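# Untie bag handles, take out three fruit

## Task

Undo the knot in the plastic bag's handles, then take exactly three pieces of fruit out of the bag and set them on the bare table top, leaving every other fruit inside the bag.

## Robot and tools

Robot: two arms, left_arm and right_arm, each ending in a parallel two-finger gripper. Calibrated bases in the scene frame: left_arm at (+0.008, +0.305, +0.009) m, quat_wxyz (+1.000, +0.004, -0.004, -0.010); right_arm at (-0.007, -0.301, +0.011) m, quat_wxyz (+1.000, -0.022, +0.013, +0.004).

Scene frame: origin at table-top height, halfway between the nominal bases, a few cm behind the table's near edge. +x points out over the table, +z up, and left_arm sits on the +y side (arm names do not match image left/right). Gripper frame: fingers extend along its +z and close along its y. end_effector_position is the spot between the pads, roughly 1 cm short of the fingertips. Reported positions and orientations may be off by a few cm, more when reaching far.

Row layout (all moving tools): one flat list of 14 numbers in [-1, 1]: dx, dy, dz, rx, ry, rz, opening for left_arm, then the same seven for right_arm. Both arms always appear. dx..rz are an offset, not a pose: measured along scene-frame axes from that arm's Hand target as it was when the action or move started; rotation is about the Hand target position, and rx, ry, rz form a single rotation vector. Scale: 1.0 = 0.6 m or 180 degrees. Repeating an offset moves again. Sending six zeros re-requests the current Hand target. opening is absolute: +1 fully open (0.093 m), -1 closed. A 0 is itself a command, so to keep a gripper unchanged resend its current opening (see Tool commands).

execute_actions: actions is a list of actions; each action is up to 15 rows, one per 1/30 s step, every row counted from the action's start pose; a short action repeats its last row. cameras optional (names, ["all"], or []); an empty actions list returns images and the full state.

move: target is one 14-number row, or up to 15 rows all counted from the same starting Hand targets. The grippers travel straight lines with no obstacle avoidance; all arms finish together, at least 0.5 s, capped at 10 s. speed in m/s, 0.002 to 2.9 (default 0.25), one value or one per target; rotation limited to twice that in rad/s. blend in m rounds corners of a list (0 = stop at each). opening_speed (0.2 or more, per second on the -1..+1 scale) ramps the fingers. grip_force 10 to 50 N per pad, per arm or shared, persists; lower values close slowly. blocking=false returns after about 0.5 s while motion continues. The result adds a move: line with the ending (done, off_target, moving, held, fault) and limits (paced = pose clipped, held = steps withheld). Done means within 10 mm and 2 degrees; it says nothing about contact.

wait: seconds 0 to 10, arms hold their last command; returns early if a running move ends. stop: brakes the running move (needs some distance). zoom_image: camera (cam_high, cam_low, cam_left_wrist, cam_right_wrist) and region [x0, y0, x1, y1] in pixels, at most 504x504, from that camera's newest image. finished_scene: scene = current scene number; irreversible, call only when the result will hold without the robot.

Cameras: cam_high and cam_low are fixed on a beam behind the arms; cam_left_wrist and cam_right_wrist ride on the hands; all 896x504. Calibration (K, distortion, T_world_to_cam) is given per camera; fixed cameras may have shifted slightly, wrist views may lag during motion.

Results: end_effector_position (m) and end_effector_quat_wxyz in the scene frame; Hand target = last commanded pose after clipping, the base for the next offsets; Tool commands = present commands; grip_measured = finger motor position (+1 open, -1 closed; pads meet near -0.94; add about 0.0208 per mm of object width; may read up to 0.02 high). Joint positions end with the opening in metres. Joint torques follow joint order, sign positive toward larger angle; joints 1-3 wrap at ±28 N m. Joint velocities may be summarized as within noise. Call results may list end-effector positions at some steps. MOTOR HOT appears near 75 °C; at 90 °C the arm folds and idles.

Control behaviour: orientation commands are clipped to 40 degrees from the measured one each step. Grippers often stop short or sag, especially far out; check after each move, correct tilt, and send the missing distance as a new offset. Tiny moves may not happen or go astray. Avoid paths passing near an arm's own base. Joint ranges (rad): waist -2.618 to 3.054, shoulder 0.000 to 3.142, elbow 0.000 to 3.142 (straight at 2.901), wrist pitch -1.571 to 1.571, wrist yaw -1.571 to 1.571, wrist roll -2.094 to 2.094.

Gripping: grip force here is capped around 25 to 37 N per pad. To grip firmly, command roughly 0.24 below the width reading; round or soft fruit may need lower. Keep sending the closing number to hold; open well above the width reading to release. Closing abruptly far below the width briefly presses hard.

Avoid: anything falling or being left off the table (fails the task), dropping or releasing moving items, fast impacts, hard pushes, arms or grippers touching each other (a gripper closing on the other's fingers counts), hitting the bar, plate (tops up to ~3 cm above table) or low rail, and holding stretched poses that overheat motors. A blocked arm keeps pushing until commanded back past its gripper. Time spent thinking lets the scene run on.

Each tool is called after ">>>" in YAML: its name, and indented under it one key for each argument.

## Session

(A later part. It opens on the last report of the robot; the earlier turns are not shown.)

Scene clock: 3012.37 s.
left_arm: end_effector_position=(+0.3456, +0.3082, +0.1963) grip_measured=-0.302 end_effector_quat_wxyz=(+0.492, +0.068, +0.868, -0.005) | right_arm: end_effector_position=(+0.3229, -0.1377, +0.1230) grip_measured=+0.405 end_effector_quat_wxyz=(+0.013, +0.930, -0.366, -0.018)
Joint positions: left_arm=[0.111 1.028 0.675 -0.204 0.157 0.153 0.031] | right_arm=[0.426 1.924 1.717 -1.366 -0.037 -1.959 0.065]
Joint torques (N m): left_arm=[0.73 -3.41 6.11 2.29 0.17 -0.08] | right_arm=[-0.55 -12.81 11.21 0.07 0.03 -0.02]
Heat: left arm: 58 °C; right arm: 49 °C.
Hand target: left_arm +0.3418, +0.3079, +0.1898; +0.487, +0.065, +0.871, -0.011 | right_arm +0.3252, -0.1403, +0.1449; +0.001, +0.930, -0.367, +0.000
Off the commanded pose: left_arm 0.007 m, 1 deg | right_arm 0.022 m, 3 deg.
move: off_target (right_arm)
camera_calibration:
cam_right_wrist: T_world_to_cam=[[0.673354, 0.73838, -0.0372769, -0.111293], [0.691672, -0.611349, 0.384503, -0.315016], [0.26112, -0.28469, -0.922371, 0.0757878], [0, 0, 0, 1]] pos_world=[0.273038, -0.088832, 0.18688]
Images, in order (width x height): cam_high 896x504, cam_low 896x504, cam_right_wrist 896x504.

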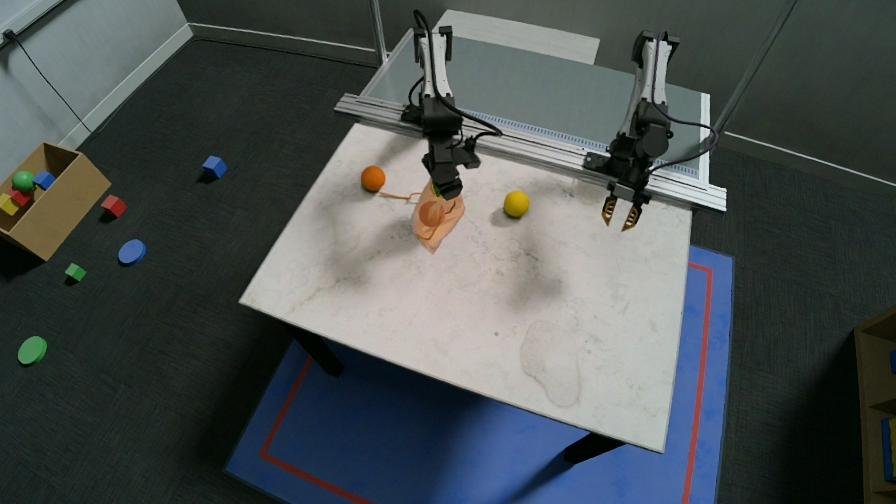

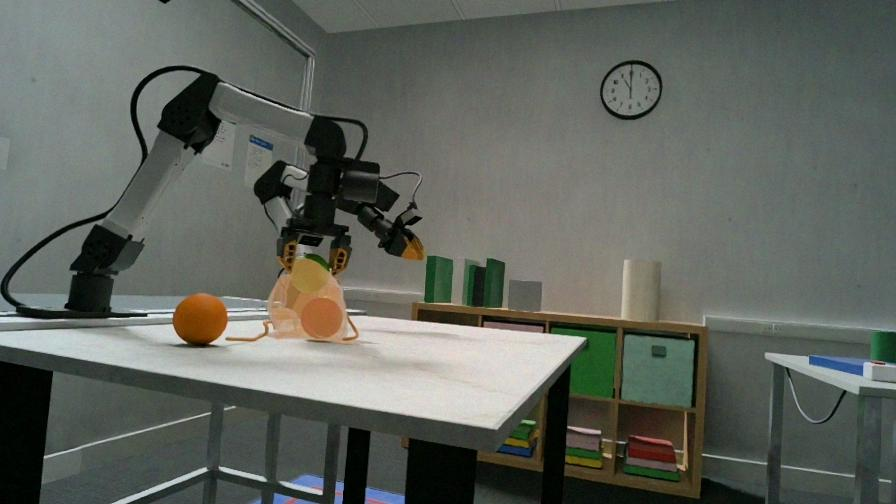

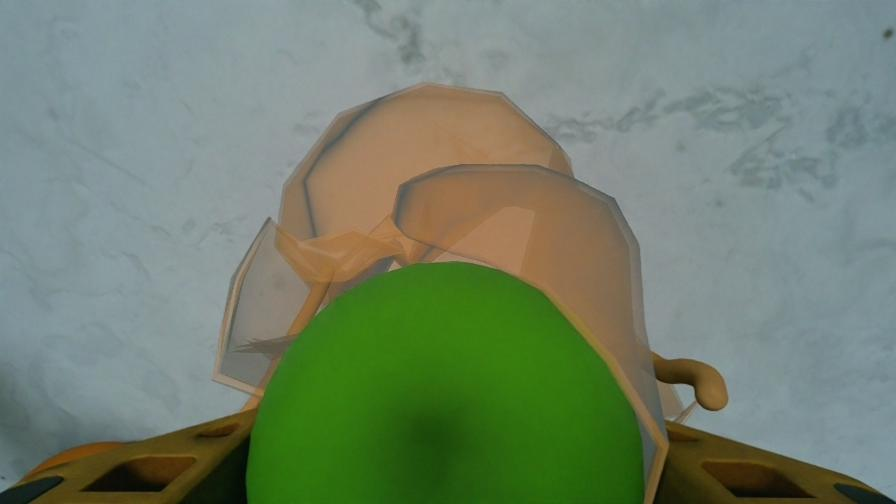

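>>> move:
  target:
    - [0,0,0,0,0,0,-0.3,-0.03,0.02,-0.1,0,0,0,0.1]
    - [0,0,0,0,0,0,-0.3,-0.1,0.055,-0.12,0,0,0,0.1]
  speed: 0.06
  blend: 0.01
  cameras: ["cam_high","cam_low","cam_right_wrist"]

>>> zoom_image:
  camera: "cam_low"
  region: [200, 240, 400, 360]

>>> zoom_image:
  camera: "cam_high"
  region: [350, 130, 550, 280]

Scene clock: 3038.17 s.
left_arm: end_effector_position=(+0.3456, +0.3082, +0.1963) grip_measured=-0.302 end_effector_quat_wxyz=(+0.492, +0.068, +0.868, -0.005) | right_arm: end_effector_position=(+0.2649, -0.1070, +0.0647) grip_measured=+0.405 end_effector_quat_wxyz=(+0.012, +0.931, -0.365, -0.014)
Joint positions: left_arm=[0.111 1.028 0.675 -0.204 0.157 0.153 0.031] | right_arm=[0.592 1.812 1.338 -1.086 -0.031 -1.794 0.065]
Joint torques (N m): left_arm=[0.69 -3.38 6.08 2.31 0.18 -0.1] | right_arm=[0.08 -11.7 6.41 0.54 0.08 0.11]
Heat: left arm: 58 °C; right arm: 52 °C.
Hand target: left_arm +0.3418, +0.3079, +0.1898; +0.487, +0.065, +0.871, -0.011 | right_arm +0.2652, -0.1073, +0.0730; +0.001, +0.930, -0.367, +0.000
Off the commanded pose: left_arm 0.007 m, 1 deg | right_arm 0.008 m, 2 deg.
move: done
camera_calibration:
cam_right_wrist: T_world_to_cam=[[0.672448, 0.73944, -0.0322859, -0.097082], [0.689414, -0.60989, 0.390824, -0.233354], [0.2693, -0.285067, -0.919899, 0.04351], [0, 0, 0, 1]] pos_world=[0.214443, -0.0581305, 0.128091]
Images, in order (width x height): cam_high 896x504, cam_low 896x504, cam_right_wrist 896x504.

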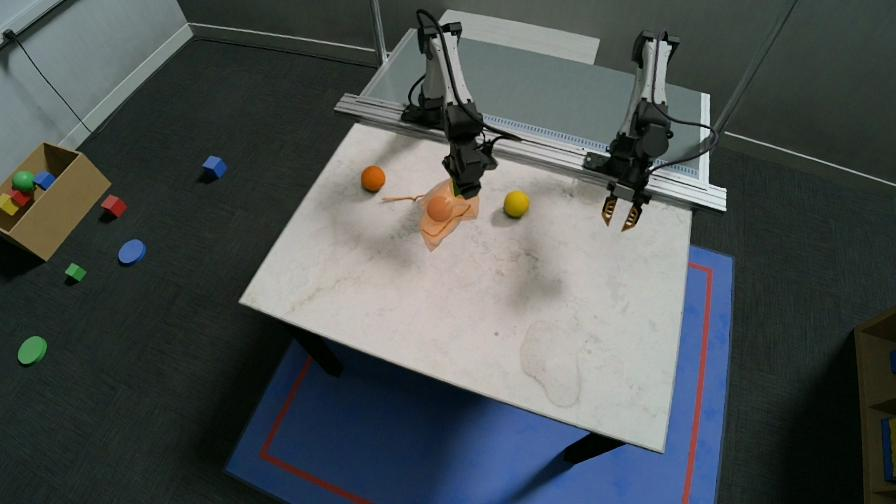

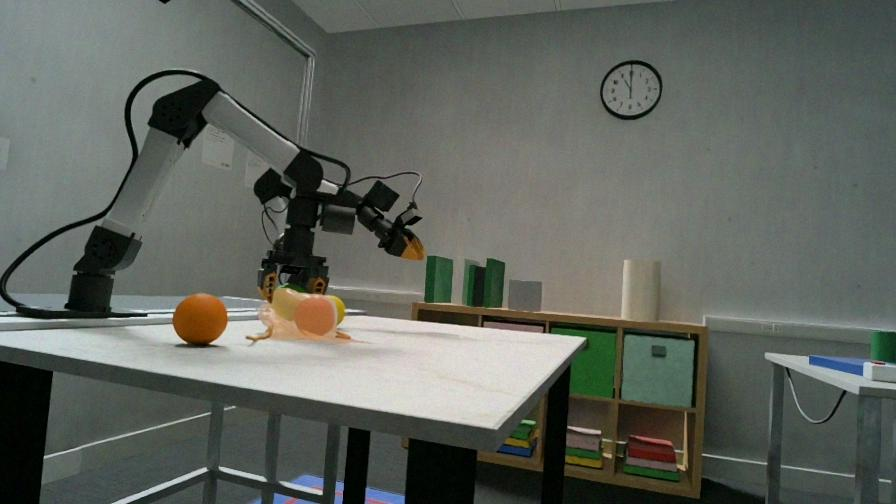

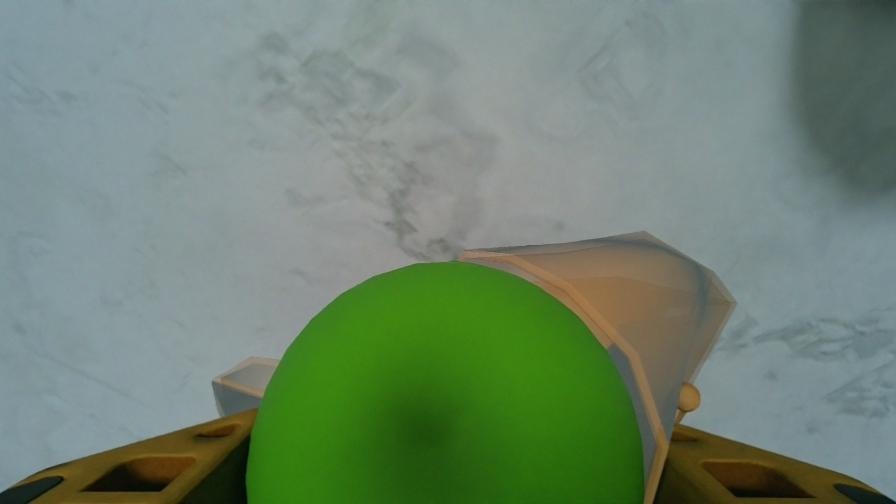

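Scaled by 2.520 from the camera's 896x504 image, which has a finer 1280x720 frame.

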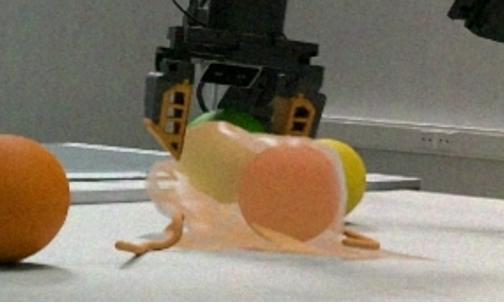

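Scaled by 2.520 from the camera's 896x504 image, which has a finer 1280x720 frame.

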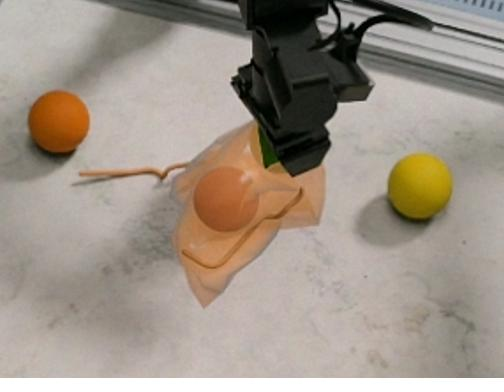

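>>> move:
  target:
    - [0,0,0,0,0,0,-0.3,-0.05,0.025,-0.01,0,0,0,0.1]
    - [0,0,0,0,0,0,-0.3,-0.06,0.03,-0.035,0,0,0,0.1]
  speed: 0.06
  blend: 0.005
  cameras: ["cam_high","cam_low","cam_right_wrist"]

>>> zoom_image:
  camera: "cam_low"
  region: [200, 240, 400, 360]

>>> zoom_image:
  camera: "cam_high"
  region: [350, 130, 550, 280]

Scene clock: 3055.83 s.
left_arm: end_effector_position=(+0.3456, +0.3082, +0.1963) grip_measured=-0.302 end_effector_quat_wxyz=(+0.492, +0.068, +0.868, -0.005) | right_arm: end_effector_position=(+0.2293, -0.0893, +0.0469) grip_measured=+0.405 end_effector_quat_wxyz=(+0.009, +0.931, -0.366, -0.011)
Joint positions: left_arm=[0.111 1.028 0.675 -0.204 0.157 0.153 0.031] | right_arm=[0.707 1.763 1.203 -0.99 -0.026 -1.677 0.065]
Joint torques (N m): left_arm=[0.75 -3.44 6.08 2.31 0.17 -0.08] | right_arm=[0.31 -10.24 6.35 0.55 0.07 0.06]
Heat: left arm: 58 °C; right arm: 51 °C.
Hand target: left_arm +0.3418, +0.3079, +0.1898; +0.487, +0.065, +0.871, -0.011 | right_arm +0.2292, -0.0893, +0.0520; +0.001, +0.930, -0.367, +0.000
Off the commanded pose: left_arm 0.007 m, 1 deg | right_arm 0.005 m, 2 deg.
move: done
camera_calibration:
cam_right_wrist: T_world_to_cam=[[0.673887, 0.738399, -0.0253578, -0.0875401], [0.685096, -0.611654, 0.39563, -0.190432], [0.276623, -0.283983, -0.91806, 0.0401694], [0, 0, 0, 1]] pos_world=[0.178345, -0.0404317, 0.109999]
Images, in order (width x height): cam_high 896x504, cam_low 896x504, cam_right_wrist 896x504.

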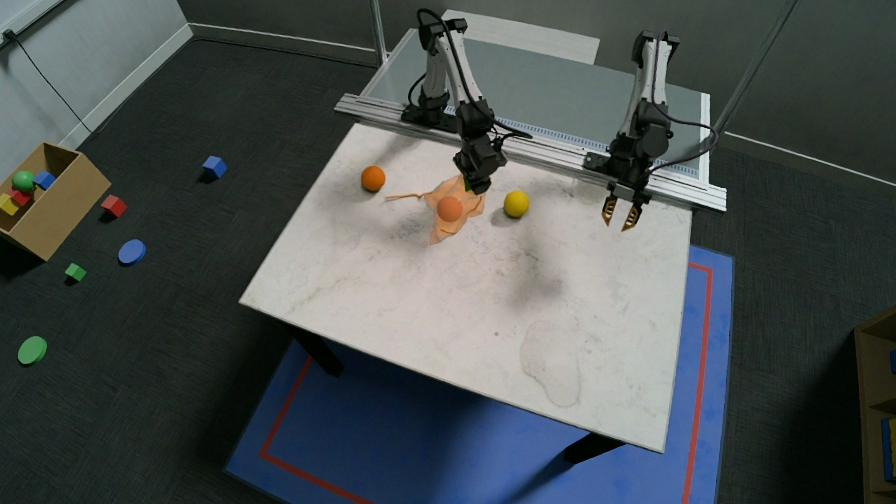

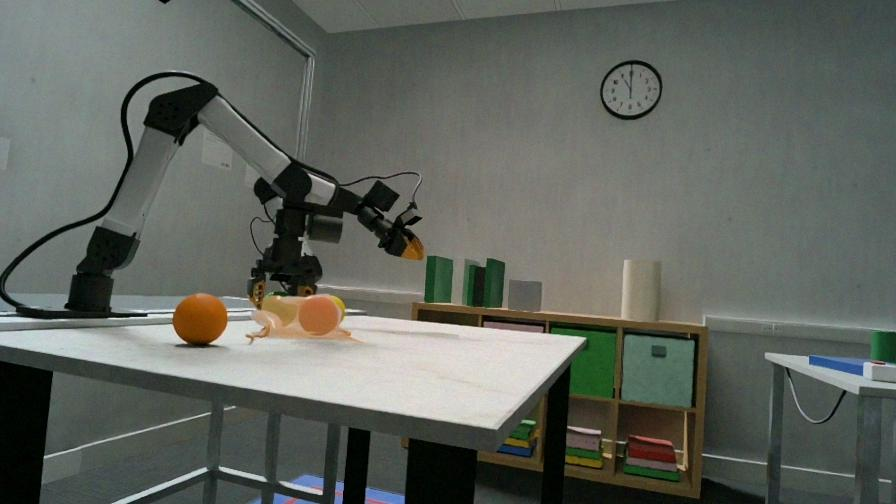

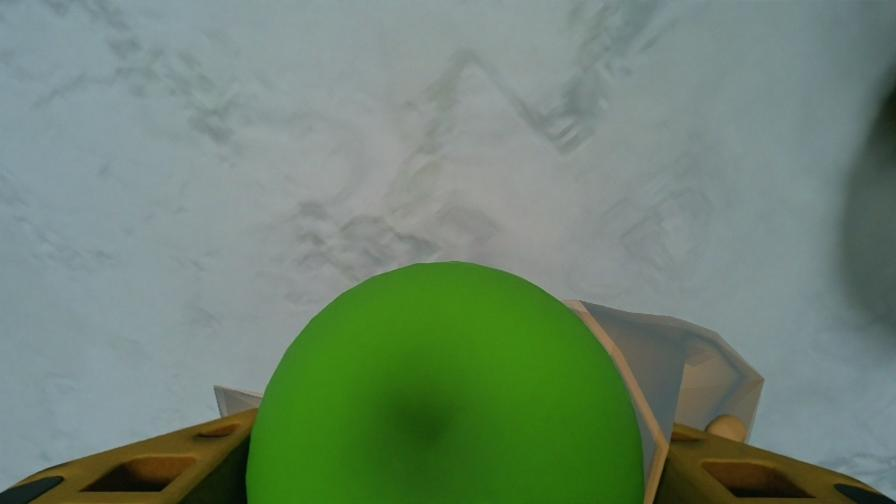

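Scaled by 2.520 from the camera's 896x504 image, which has a finer 1280x720 frame.

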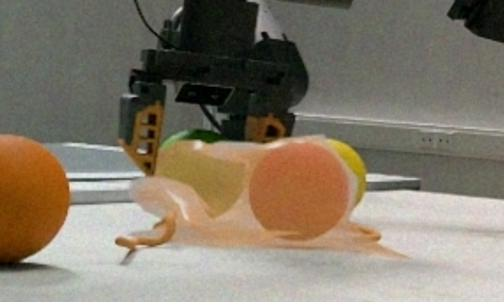

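Scaled by 2.520 from the camera's 896x504 image, which has a finer 1280x720 frame.

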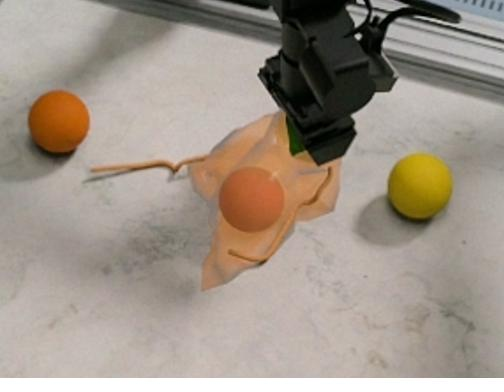

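>>> move:
  target: [0,0,0,0,0,0,-0.3,-0.005,0.003,-0.008,0,0,0,0.1]
  speed: 0.03

>>> move:
  target: [0,0,0,0,0,0,-0.3,0,0,0,0,0,0,0.95]
  opening_speed: 0.3
  cameras: ["cam_high","cam_low","cam_right_wrist"]

>>> zoom_image:
  camera: "cam_low"
  region: [200, 240, 400, 360]

Scene clock: 3063.53 s.
left_arm: end_effector_position=(+0.3456, +0.3082, +0.1963) grip_measured=-0.302 end_effector_quat_wxyz=(+0.492, +0.068, +0.868, -0.005) | right_arm: end_effector_position=(+0.2267, -0.0875, +0.0431) grip_measured=+0.405 end_effector_quat_wxyz=(+0.008, +0.931, -0.366, -0.009)
Joint positions: left_arm=[0.111 1.028 0.675 -0.204 0.157 0.153 0.031] | right_arm=[0.718 1.763 1.187 -0.97 -0.024 -1.666 0.065]
Joint torques (N m): left_arm=[0.68 -3.49 6.11 2.3 0.17 -0.11] | right_arm=[0.34 -9.95 6.16 0.57 0.06 0.1]
Heat: left arm: 58 °C; right arm: 51 °C.
Hand target: left_arm +0.3418, +0.3079, +0.1898; +0.487, +0.065, +0.871, -0.011 | right_arm +0.2261, -0.0874, +0.0471; +0.001, +0.930, -0.367, +0.000
Off the commanded pose: left_arm 0.007 m, 1 deg | right_arm 0.004 m, 1 deg.
move: done

Scene clock: 3066.57 s.
left_arm: end_effector_position=(+0.3456, +0.3082, +0.1963) grip_measured=-0.302 end_effector_quat_wxyz=(+0.492, +0.068, +0.868, -0.005) | right_arm: end_effector_position=(+0.2267, -0.0875, +0.0431) grip_measured=+0.948 end_effector_quat_wxyz=(+0.008, +0.930, -0.366, -0.009)
Joint positions: left_arm=[0.111 1.028 0.675 -0.204 0.157 0.153 0.031] | right_arm=[0.718 1.763 1.187 -0.97 -0.024 -1.666 0.091]
Joint torques (N m): left_arm=[0.72 -3.41 6.12 2.3 0.16 -0.1] | right_arm=[0.38 -10.06 6.12 0.56 0.06 0.09]
Heat: left arm: 58 °C; right arm: 51 °C.
Hand target: left_arm +0.3418, +0.3079, +0.1898; +0.487, +0.065, +0.871, -0.011 | right_arm +0.2261, -0.0875, +0.0471; +0.001, +0.930, -0.366, +0.000
Off the commanded pose: left_arm 0.007 m, 1 deg | right_arm 0.004 m, 1 deg.
move: done
camera_calibration:
cam_right_wrist: T_world_to_cam=[[0.674464, 0.737969, -0.0223626, -0.0875846], [0.683389, -0.612544, 0.397202, -0.185842], [0.279425, -0.283181, -0.917459, 0.0373244], [0, 0, 0, 1]] pos_world=[0.175645, -0.038632, 0.106102]
Images, in order (width x height): cam_high 896x504, cam_low 896x504, cam_right_wrist 896x504.

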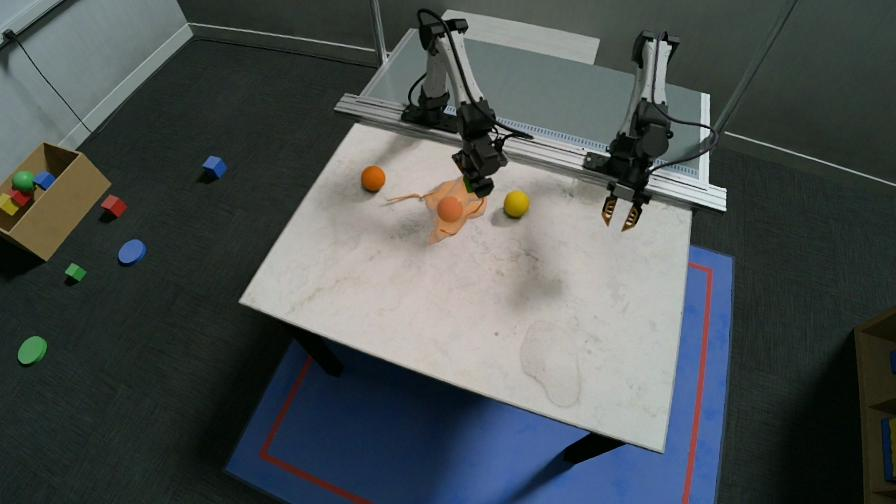

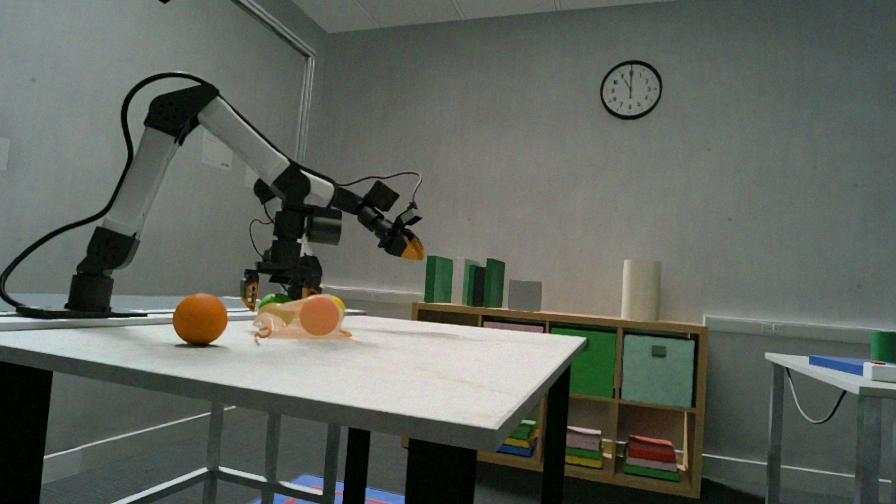

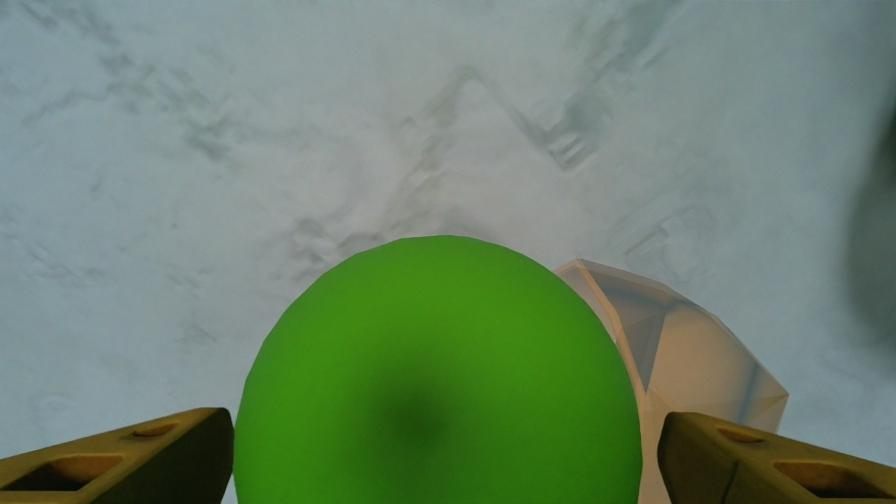

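Scaled by 2.520 from the camera's 896x504 image, which has a finer 1280x720 frame.

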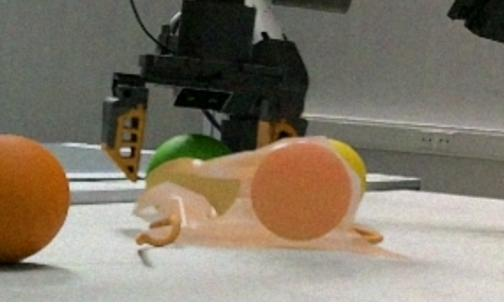

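>>> move:
  target: [0,0,0,0,0,0,-0.3,0,0,0.2,0,0,0,0.95]
  speed: 0.06
  cameras: ["cam_high","cam_low","cam_right_wrist"]

>>> zoom_image:
  camera: "cam_low"
  region: [200, 240, 400, 360]

>>> zoom_image:
  camera: "cam_high"
  region: [350, 130, 550, 280]

Scene clock: 3076.03 s.
left_arm: end_effector_position=(+0.3456, +0.3082, +0.1963) grip_measured=-0.302 end_effector_quat_wxyz=(+0.492, +0.068, +0.868, -0.005) | right_arm: end_effector_position=(+0.2258, -0.0861, +0.1507) grip_measured=+0.948 end_effector_quat_wxyz=(+0.012, +0.930, -0.366, -0.011)
Joint positions: left_arm=[0.111 1.028 0.675 -0.204 0.157 0.153 0.031] | right_arm=[0.718 1.702 1.549 -1.402 -0.024 -1.666 0.091]
Joint torques (N m): left_arm=[0.65 -3.44 6.19 2.3 0.17 -0.11] | right_arm=[-0.21 -10.06 11.12 0.09 0.07 0.01]
Heat: left arm: 58 °C; right arm: 51 °C.
Hand target: left_arm +0.3418, +0.3079, +0.1898; +0.487, +0.065, +0.871, -0.011 | right_arm +0.2261, -0.0874, +0.1672; +0.001, +0.930, -0.366, +0.000
Off the commanded pose: left_arm 0.007 m, 1 deg | right_arm 0.016 m, 2 deg.
move: off_target (right_arm)
camera_calibration:
cam_right_wrist: T_world_to_cam=[[0.674359, 0.737718, -0.0318305, -0.0840562], [0.686158, -0.610135, 0.396135, -0.227404], [0.272815, -0.288978, -0.91764, 0.137736], [0, 0, 0, 1]] pos_world=[0.175143, -0.0369347, 0.213799]
Images, in order (width x height): cam_high 896x504, cam_low 896x504, cam_right_wrist 896x504.

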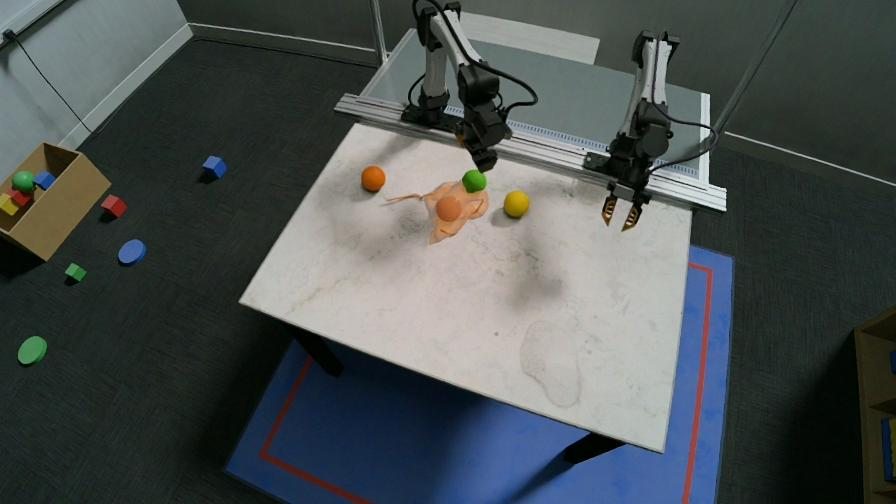

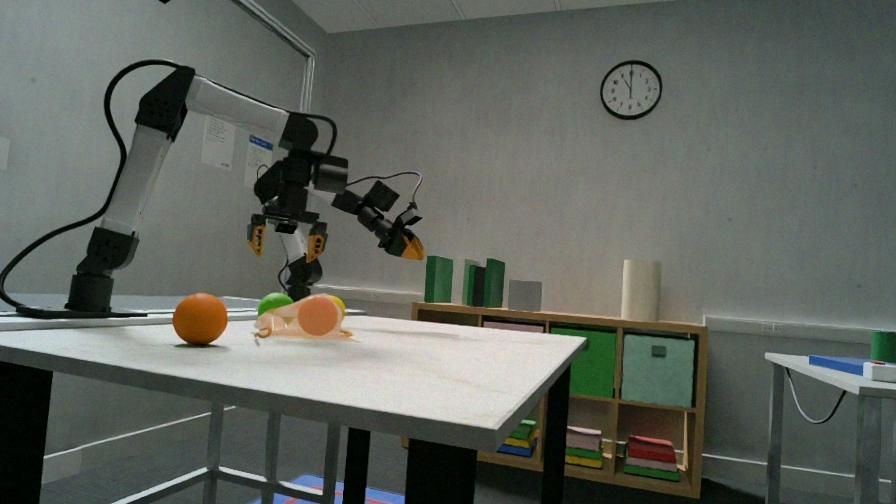

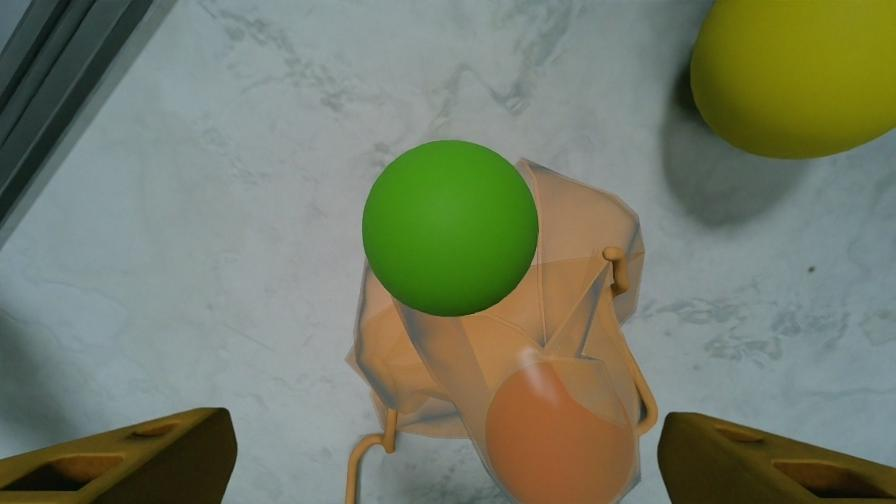

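Scaled by 2.520 from the camera's 896x504 image, which has a finer 1280x720 frame.

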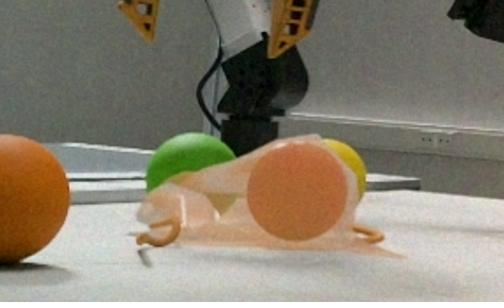

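Scaled by 2.520 from the camera's 896x504 image, which has a finer 1280x720 frame.

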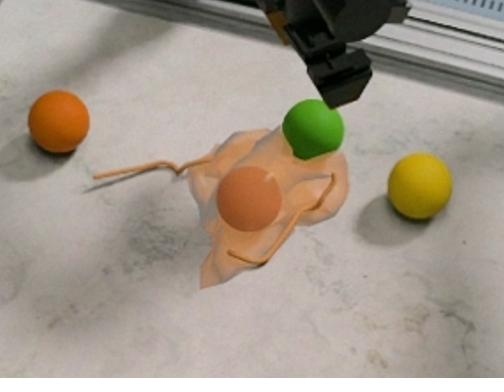

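>>> move:
  target: [0,0,0,0,0,0,-0.3,-0.01,0.007,-0.07,0,0,-0.678,1.0]
  speed: 0.15
  cameras: ["cam_low","cam_right_wrist"]

Scene clock: 3107.17 s.
left_arm: end_effector_position=(+0.3456, +0.3082, +0.1963) grip_measured=-0.302 end_effector_quat_wxyz=(+0.492, +0.068, +0.868, -0.005) | right_arm: end_effector_position=(+0.2214, -0.0831, +0.1184) grip_measured=+1.000 end_effector_quat_wxyz=(-0.017, -0.131, +0.991, -0.006)
Joint positions: left_arm=[0.111 1.028 0.675 -0.204 0.157 0.153 0.031] | right_arm=[0.736 1.702 1.421 -1.275 -0.024 0.481 0.093]
Joint torques (N m): left_arm=[0.69 -3.43 6.16 2.3 0.17 -0.09] | right_arm=[0.36 -10.71 6.41 0.65 0.14 0.05]
Heat: left arm: 58 °C; right arm: 52 °C.
Hand target: left_arm +0.3418, +0.3079, +0.1898; +0.487, +0.065, +0.871, -0.011 | right_arm +0.2201, -0.0833, +0.1251; -0.001, -0.130, +0.991, +0.000
Off the commanded pose: left_arm 0.007 m, 1 deg | right_arm 0.007 m, 2 deg.
move: done
camera_calibration:
cam_right_wrist: T_world_to_cam=[[0.268835, -0.963166, 0.00622758, -0.140475], [-0.865906, -0.238847, 0.439498, 0.159695], [-0.421822, -0.123545, -0.898222, 0.275303], [0, 0, 0, 1]] pos_world=[0.292174, -0.063146, 0.177972]
Images, in order (width x height): cam_low 896x504, cam_right_wrist 896x504.

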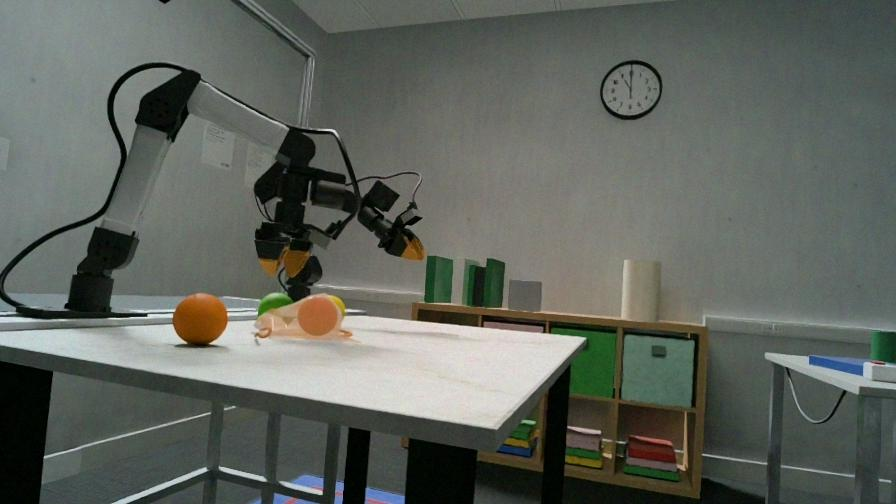

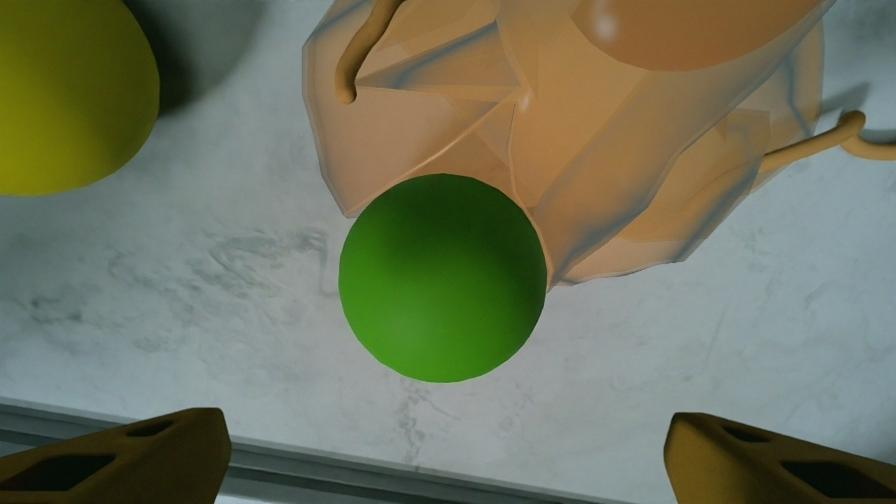

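>>> move:
  target: [0,0,0,0,0,0,-0.3,-0.001,-0.001,-0.075,0,0,-0.0833,1.0]
  speed: 0.08
  cameras: ["cam_right_wrist"]

Scene clock: 3125.70 s.
left_arm: end_effector_position=(+0.3456, +0.3082, +0.1963) grip_measured=-0.302 end_effector_quat_wxyz=(+0.492, +0.068, +0.868, -0.005) | right_arm: end_effector_position=(+0.2214, -0.0839, +0.0805) grip_measured=+1.000 end_effector_quat_wxyz=(-0.007, +0.000, +1.000, +0.001)
Joint positions: left_arm=[0.111 1.028 0.675 -0.204 0.157 0.153 0.031] | right_arm=[0.736 1.7 1.267 -1.098 -0.024 0.745 0.093]
Joint torques (N m): left_arm=[0.75 -3.38 6.09 2.31 0.16 -0.09] | right_arm=[0.55 -8.35 6.43 0.7 0.14 0.09]
Heat: left arm: 58 °C; right arm: 51 °C.
Hand target: left_arm +0.3418, +0.3079, +0.1898; +0.487, +0.065, +0.871, -0.011 | right_arm +0.2195, -0.0838, +0.0802; -0.001, +0.000, +1.000, +0.001
Off the commanded pose: left_arm 0.007 m, 1 deg | right_arm 0.002 m, 1 deg.
move: done
camera_calibration:
cam_right_wrist: T_world_to_cam=[[0.00900005, -0.999958, -0.00177395, -0.0858669], [-0.907451, -0.00891265, 0.420064, 0.20613], [-0.420062, -0.00217083, -0.907493, 0.251771], [0, 0, 0, 1]] pos_world=[0.293585, -0.0834796, 0.14174]
Images, in order (width x height): cam_right_wrist 896x504.

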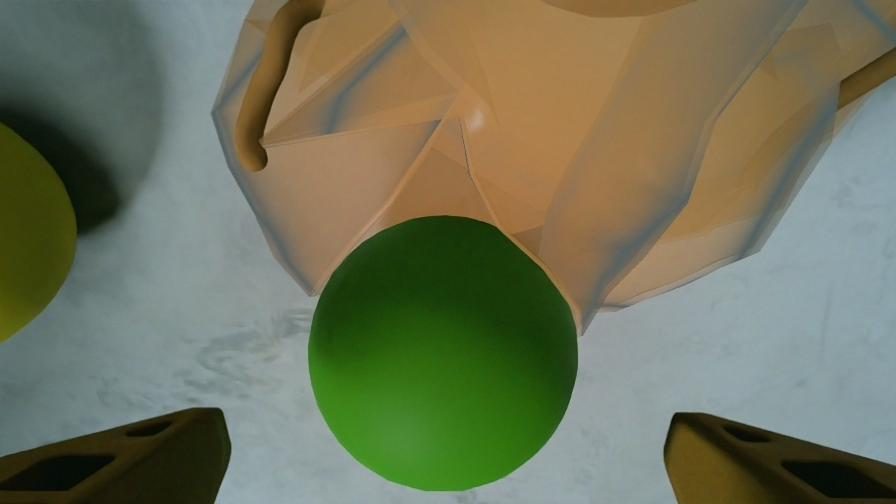

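>>> move:
  target: [0,0,0,0,0,0,-0.3,-0.003,0,-0.063,0,0,0,1.0]
  speed: 0.06

>>> move:
  target: [0,0,0,0,0,0,-0.3,0,0,0,0,0,0,0.1]
  opening_speed: 0.4
  cameras: ["cam_right_wrist","cam_low"]

Scene clock: 3135.10 s.
left_arm: end_effector_position=(+0.3456, +0.3082, +0.1963) grip_measured=-0.302 end_effector_quat_wxyz=(+0.492, +0.068, +0.868, -0.005) | right_arm: end_effector_position=(+0.2197, -0.0826, +0.0484) grip_measured=+1.000 end_effector_quat_wxyz=(+0.000, -0.001, +1.000, +0.007)
Joint positions: left_arm=[0.111 1.028 0.675 -0.204 0.157 0.153 0.031] | right_arm=[0.744 1.719 1.156 -0.949 -0.024 0.751 0.093]
Joint torques (N m): left_arm=[0.72 -3.4 6.16 2.3 0.17 -0.1] | right_arm=[0.34 -6.42 6.41 0.72 0.16 0.11]
Heat: left arm: 58 °C; right arm: 50 °C.
Hand target: left_arm +0.3418, +0.3079, +0.1898; +0.487, +0.065, +0.871, -0.011 | right_arm +0.2177, -0.0839, +0.0423; -0.001, +0.000, +1.000, +0.000
Off the commanded pose: left_arm 0.007 m, 1 deg | right_arm 0.006 m, 1 deg.
move: done

Scene clock: 3137.57 s.
left_arm: end_effector_position=(+0.3456, +0.3082, +0.1963) grip_measured=-0.302 end_effector_quat_wxyz=(+0.492, +0.068, +0.868, -0.005) | right_arm: end_effector_position=(+0.2198, -0.0825, +0.0484) grip_measured=+0.276 end_effector_quat_wxyz=(+0.001, -0.001, +1.000, +0.008)
Joint positions: left_arm=[0.111 1.028 0.675 -0.204 0.157 0.153 0.031] | right_arm=[0.744 1.719 1.156 -0.948 -0.024 0.751 0.058]
Joint torques (N m): left_arm=[0.75 -3.37 6.19 2.3 0.16 -0.09] | right_arm=[0.32 -6.45 6.48 0.74 0.17 0.09]
Heat: left arm: 58 °C; right arm: 50 °C.
Hand target: left_arm +0.3418, +0.3079, +0.1898; +0.487, +0.065, +0.871, -0.011 | right_arm +0.2177, -0.0839, +0.0423; -0.001, +0.000, +1.000, +0.001
Off the commanded pose: left_arm 0.007 m, 1 deg | right_arm 0.007 m, 1 deg.
move: done
camera_calibration:
cam_right_wrist: T_world_to_cam=[[0.0109259, -0.99982, -0.0155275, -0.0842259], [-0.913397, -0.0162983, 0.406743, 0.219631], [-0.406922, 0.00973879, -0.913411, 0.220337], [0, 0, 0, 1]] pos_world=[0.291191, -0.0827769, 0.110617]
Images, in order (width x height): cam_low 896x504, cam_right_wrist 896x504.

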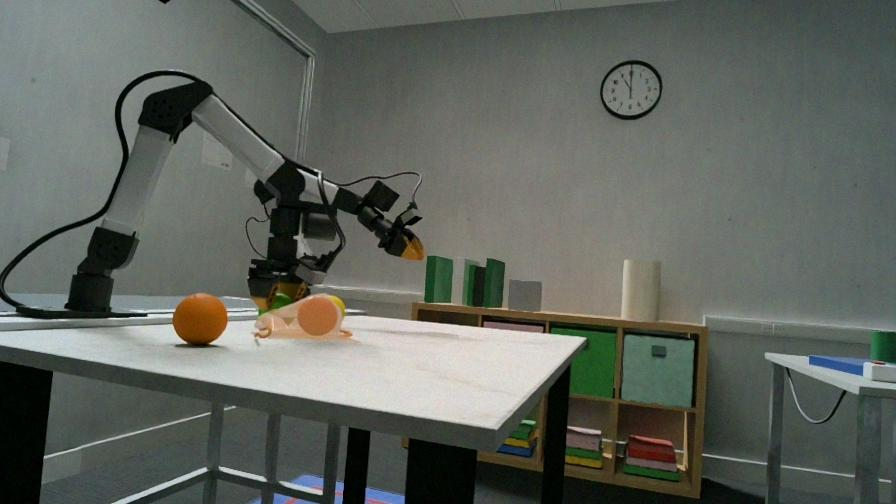

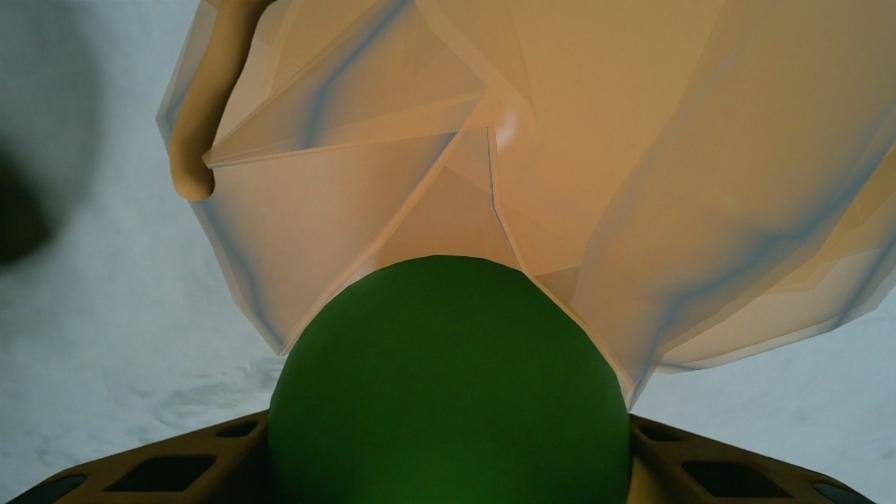

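>>> move:
  target:
    - [0,0,0,0,0,0,-0.3,0,0,0,0,0,0,0.7]
    - [0,0,0,0,0,0,-0.3,-0.004,-0.001,-0.018,0,0,0,0.7]
  speed: 0.05

>>> move:
  target: [0,0,0,0,0,0,-0.3,0,0,0,0,0,0,0.1]
  opening_speed: 0.4
  cameras: ["cam_right_wrist"]

Scene clock: 3146.40 s.
left_arm: end_effector_position=(+0.3456, +0.3082, +0.1963) grip_measured=-0.302 end_effector_quat_wxyz=(+0.492, +0.068, +0.868, -0.005) | right_arm: end_effector_position=(+0.2178, -0.0828, +0.0381) grip_measured=+0.698 end_effector_quat_wxyz=(+0.001, -0.001, +1.000, +0.008)
Joint positions: left_arm=[0.111 1.028 0.675 -0.204 0.157 0.153 0.031] | right_arm=[0.749 1.727 1.122 -0.904 -0.024 0.756 0.079]
Joint torques (N m): left_arm=[0.73 -3.44 6.15 2.31 0.16 -0.11] | right_arm=[0.39 -6.34 6.3 0.73 0.18 0.07]
Heat: left arm: 58 °C; right arm: 50 °C.
Hand target: left_arm +0.3418, +0.3079, +0.1898; +0.487, +0.065, +0.871, -0.011 | right_arm +0.2153, -0.0845, +0.0315; -0.001, +0.000, +1.000, +0.000
Off the commanded pose: left_arm 0.007 m, 1 deg | right_arm 0.007 m, 1 deg.
move: done

Scene clock: 3148.10 s.
left_arm: end_effector_position=(+0.3456, +0.3082, +0.1963) grip_measured=-0.302 end_effector_quat_wxyz=(+0.492, +0.068, +0.868, -0.005) | right_arm: end_effector_position=(+0.2182, -0.0824, +0.0381) grip_measured=+0.351 end_effector_quat_wxyz=(+0.002, -0.001, +1.000, +0.009)
Joint positions: left_arm=[0.111 1.028 0.675 -0.204 0.157 0.153 0.031] | right_arm=[0.749 1.727 1.122 -0.902 -0.024 0.756 0.062]
Joint torques (N m): left_arm=[0.65 -3.38 6.12 2.3 0.18 -0.1] | right_arm=[0.28 -6.24 6.27 0.74 0.13 0.08]
Heat: left arm: 58 °C; right arm: 49 °C.
Hand target: left_arm +0.3418, +0.3079, +0.1898; +0.487, +0.065, +0.871, -0.011 | right_arm +0.2153, -0.0845, +0.0315; -0.001, +0.000, +1.000, +0.000
Off the commanded pose: left_arm 0.007 m, 1 deg | right_arm 0.008 m, 1 deg.
move: done
camera_calibration:
cam_right_wrist: T_world_to_cam=[[0.0105986, -0.999776, -0.018293, -0.0840853], [-0.914408, -0.0170935, 0.404433, 0.222555], [-0.404655, 0.0124408, -0.914385, 0.210043], [0, 0, 0, 1]] pos_world=[0.289392, -0.0828754, 0.100513]
Images, in order (width x height): cam_right_wrist 896x504.

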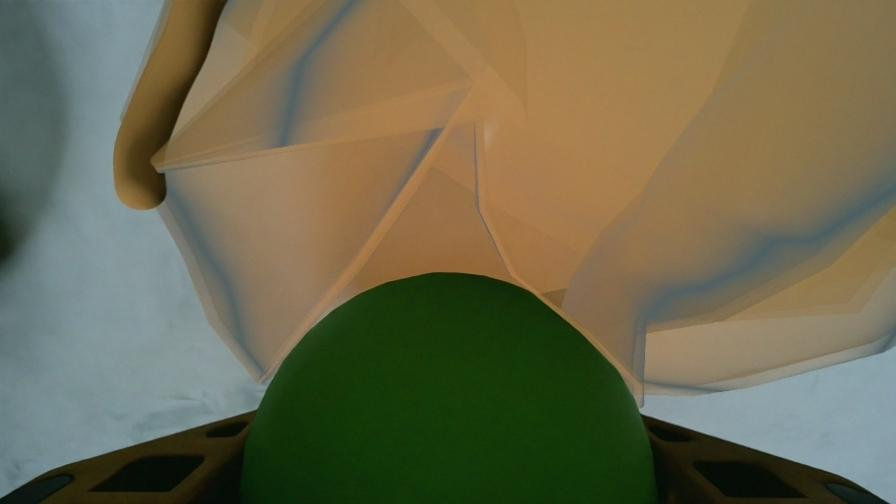

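>>> move:
  target:
    - [0,0,0,0,0,0,-0.3,-0.01,0,0.15,0,0,0,0.1]
    - [0,0,0,0,0,0,-0.3,0.012,-0.276,0.15,0,0,0,0.1]
  speed: 0.08
  blend: 0.02
  cameras: ["cam_high","cam_low","cam_right_wrist"]

>>> zoom_image:
  camera: "cam_high"
  region: [350, 130, 550, 280]

Scene clock: 3184.97 s.
left_arm: end_effector_position=(+0.3456, +0.3082, +0.1963) grip_measured=-0.302 end_effector_quat_wxyz=(+0.492, +0.068, +0.868, -0.005) | right_arm: end_effector_position=(+0.2315, -0.2482, +0.1190) grip_measured=+0.351 end_effector_quat_wxyz=(+0.005, +0.001, +1.000, -0.003)
Joint positions: left_arm=[0.111 1.028 0.675 -0.204 0.157 0.153 0.031] | right_arm=[0.172 1.412 1.11 -1.226 -0.03 0.183 0.062]
Joint torques (N m): left_arm=[0.7 -3.37 6.13 2.3 0.17 -0.1] | right_arm=[-0.77 -7.21 6.63 0.32 -0.09 -0.1]
Heat: left arm: 58 °C; right arm: 48 °C.
Hand target: left_arm +0.3418, +0.3079, +0.1898; +0.487, +0.065, +0.871, -0.011 | right_arm +0.2225, -0.2501, +0.1215; -0.001, +0.001, +1.000, +0.000
Off the commanded pose: left_arm 0.007 m, 1 deg | right_arm 0.009 m, 1 deg.
move: done
camera_calibration:
cam_right_wrist: T_world_to_cam=[[0.00779164, -0.999951, 0.00607202, -0.250828], [-0.916944, -0.00472207, 0.398987, 0.203347], [-0.398939, -0.00867646, -0.916937, 0.285209], [0, 0, 0, 1]] pos_world=[0.302194, -0.247381, 0.181909]
Images, in order (width x height): cam_high 896x504, cam_low 896x504, cam_right_wrist 896x504.

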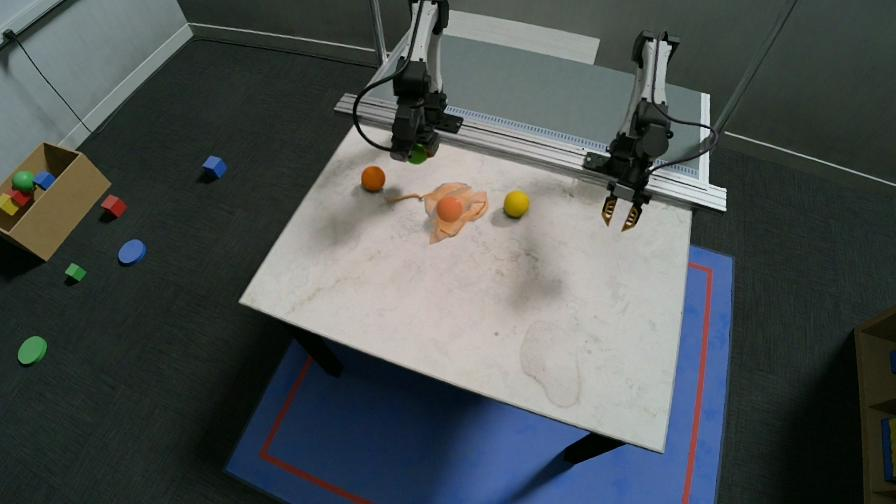

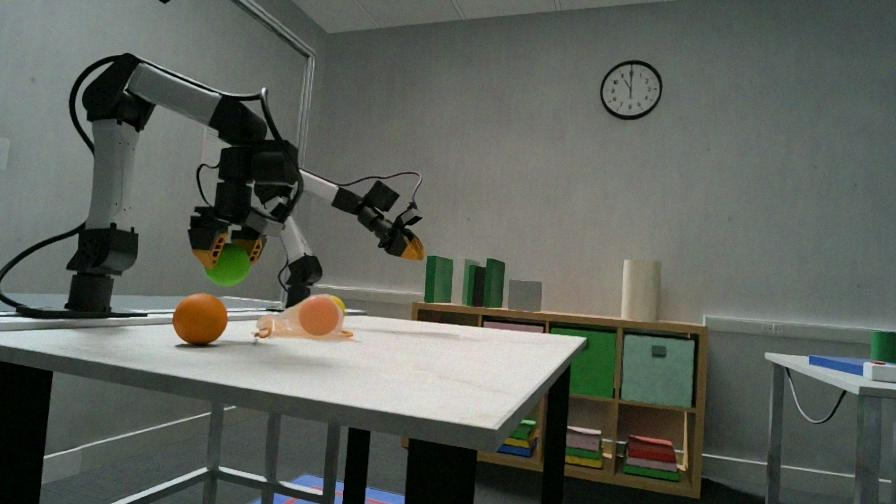

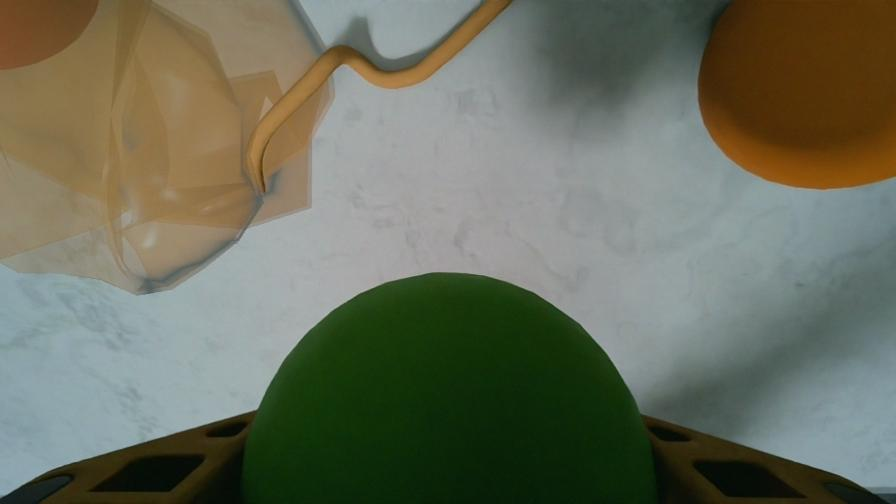

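Scaled by 2.520 from the camera's 896x504 image, which has a finer 1280x720 frame.

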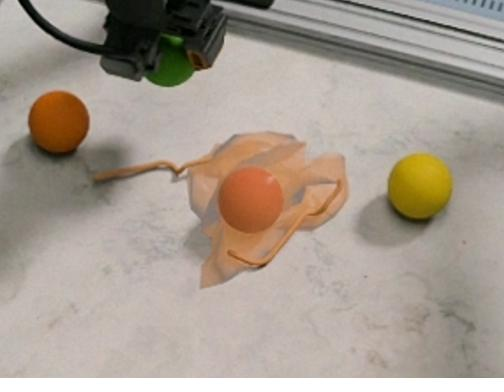

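>>> move:
  target: [0,0,0,0,0,0,-0.3,0,0,-0.12,0,0,0,0.1]
  speed: 0.06

>>> move:
  target: [0,0,0,0,0,0,-0.3,0,0,-0.008,0,0,0,0.1]
  speed: 0.03

Scene clock: 3195.77 s.
left_arm: end_effector_position=(+0.3456, +0.3082, +0.1963) grip_measured=-0.302 end_effector_quat_wxyz=(+0.492, +0.068, +0.868, -0.005) | right_arm: end_effector_position=(+0.2240, -0.2520, +0.0542) grip_measured=+0.351 end_effector_quat_wxyz=(+0.003, +0.000, +1.000, -0.003)
Joint positions: left_arm=[0.111 1.028 0.675 -0.204 0.157 0.153 0.031] | right_arm=[0.172 1.444 0.873 -0.962 -0.03 0.182 0.062]
Joint torques (N m): left_arm=[0.76 -3.41 6.11 2.31 0.17 -0.09] | right_arm=[0.08 -4.12 6.42 0.77 -0.09 0.05]
Heat: left arm: 58 °C; right arm: 48 °C.
Hand target: left_arm +0.3418, +0.3079, +0.1898; +0.487, +0.065, +0.871, -0.011 | right_arm +0.2226, -0.2500, +0.0496; +0.000, +0.000, +1.000, +0.001
Off the commanded pose: left_arm 0.007 m, 1 deg | right_arm 0.005 m, 1 deg.
move: done

Scene clock: 3196.67 s.
left_arm: end_effector_position=(+0.3456, +0.3082, +0.1963) grip_measured=-0.302 end_effector_quat_wxyz=(+0.492, +0.068, +0.868, -0.005) | right_arm: end_effector_position=(+0.2243, -0.2521, +0.0496) grip_measured=+0.351 end_effector_quat_wxyz=(+0.003, +0.000, +1.000, -0.003)
Joint positions: left_arm=[0.111 1.028 0.675 -0.204 0.157 0.153 0.031] | right_arm=[0.172 1.451 0.86 -0.941 -0.03 0.182 0.062]
Joint torques (N m): left_arm=[0.72 -3.38 6.08 2.3 0.18 -0.09] | right_arm=[0.29 -3.9 6.52 0.79 -0.07 0.06]
Heat: left arm: 58 °C; right arm: 48 °C.
Hand target: left_arm +0.3418, +0.3079, +0.1898; +0.487, +0.065, +0.871, -0.011 | right_arm +0.2225, -0.2501, +0.0447; -0.001, +0.000, +1.000, +0.001
Off the commanded pose: left_arm 0.007 m, 1 deg | right_arm 0.006 m, 1 deg.
move: done


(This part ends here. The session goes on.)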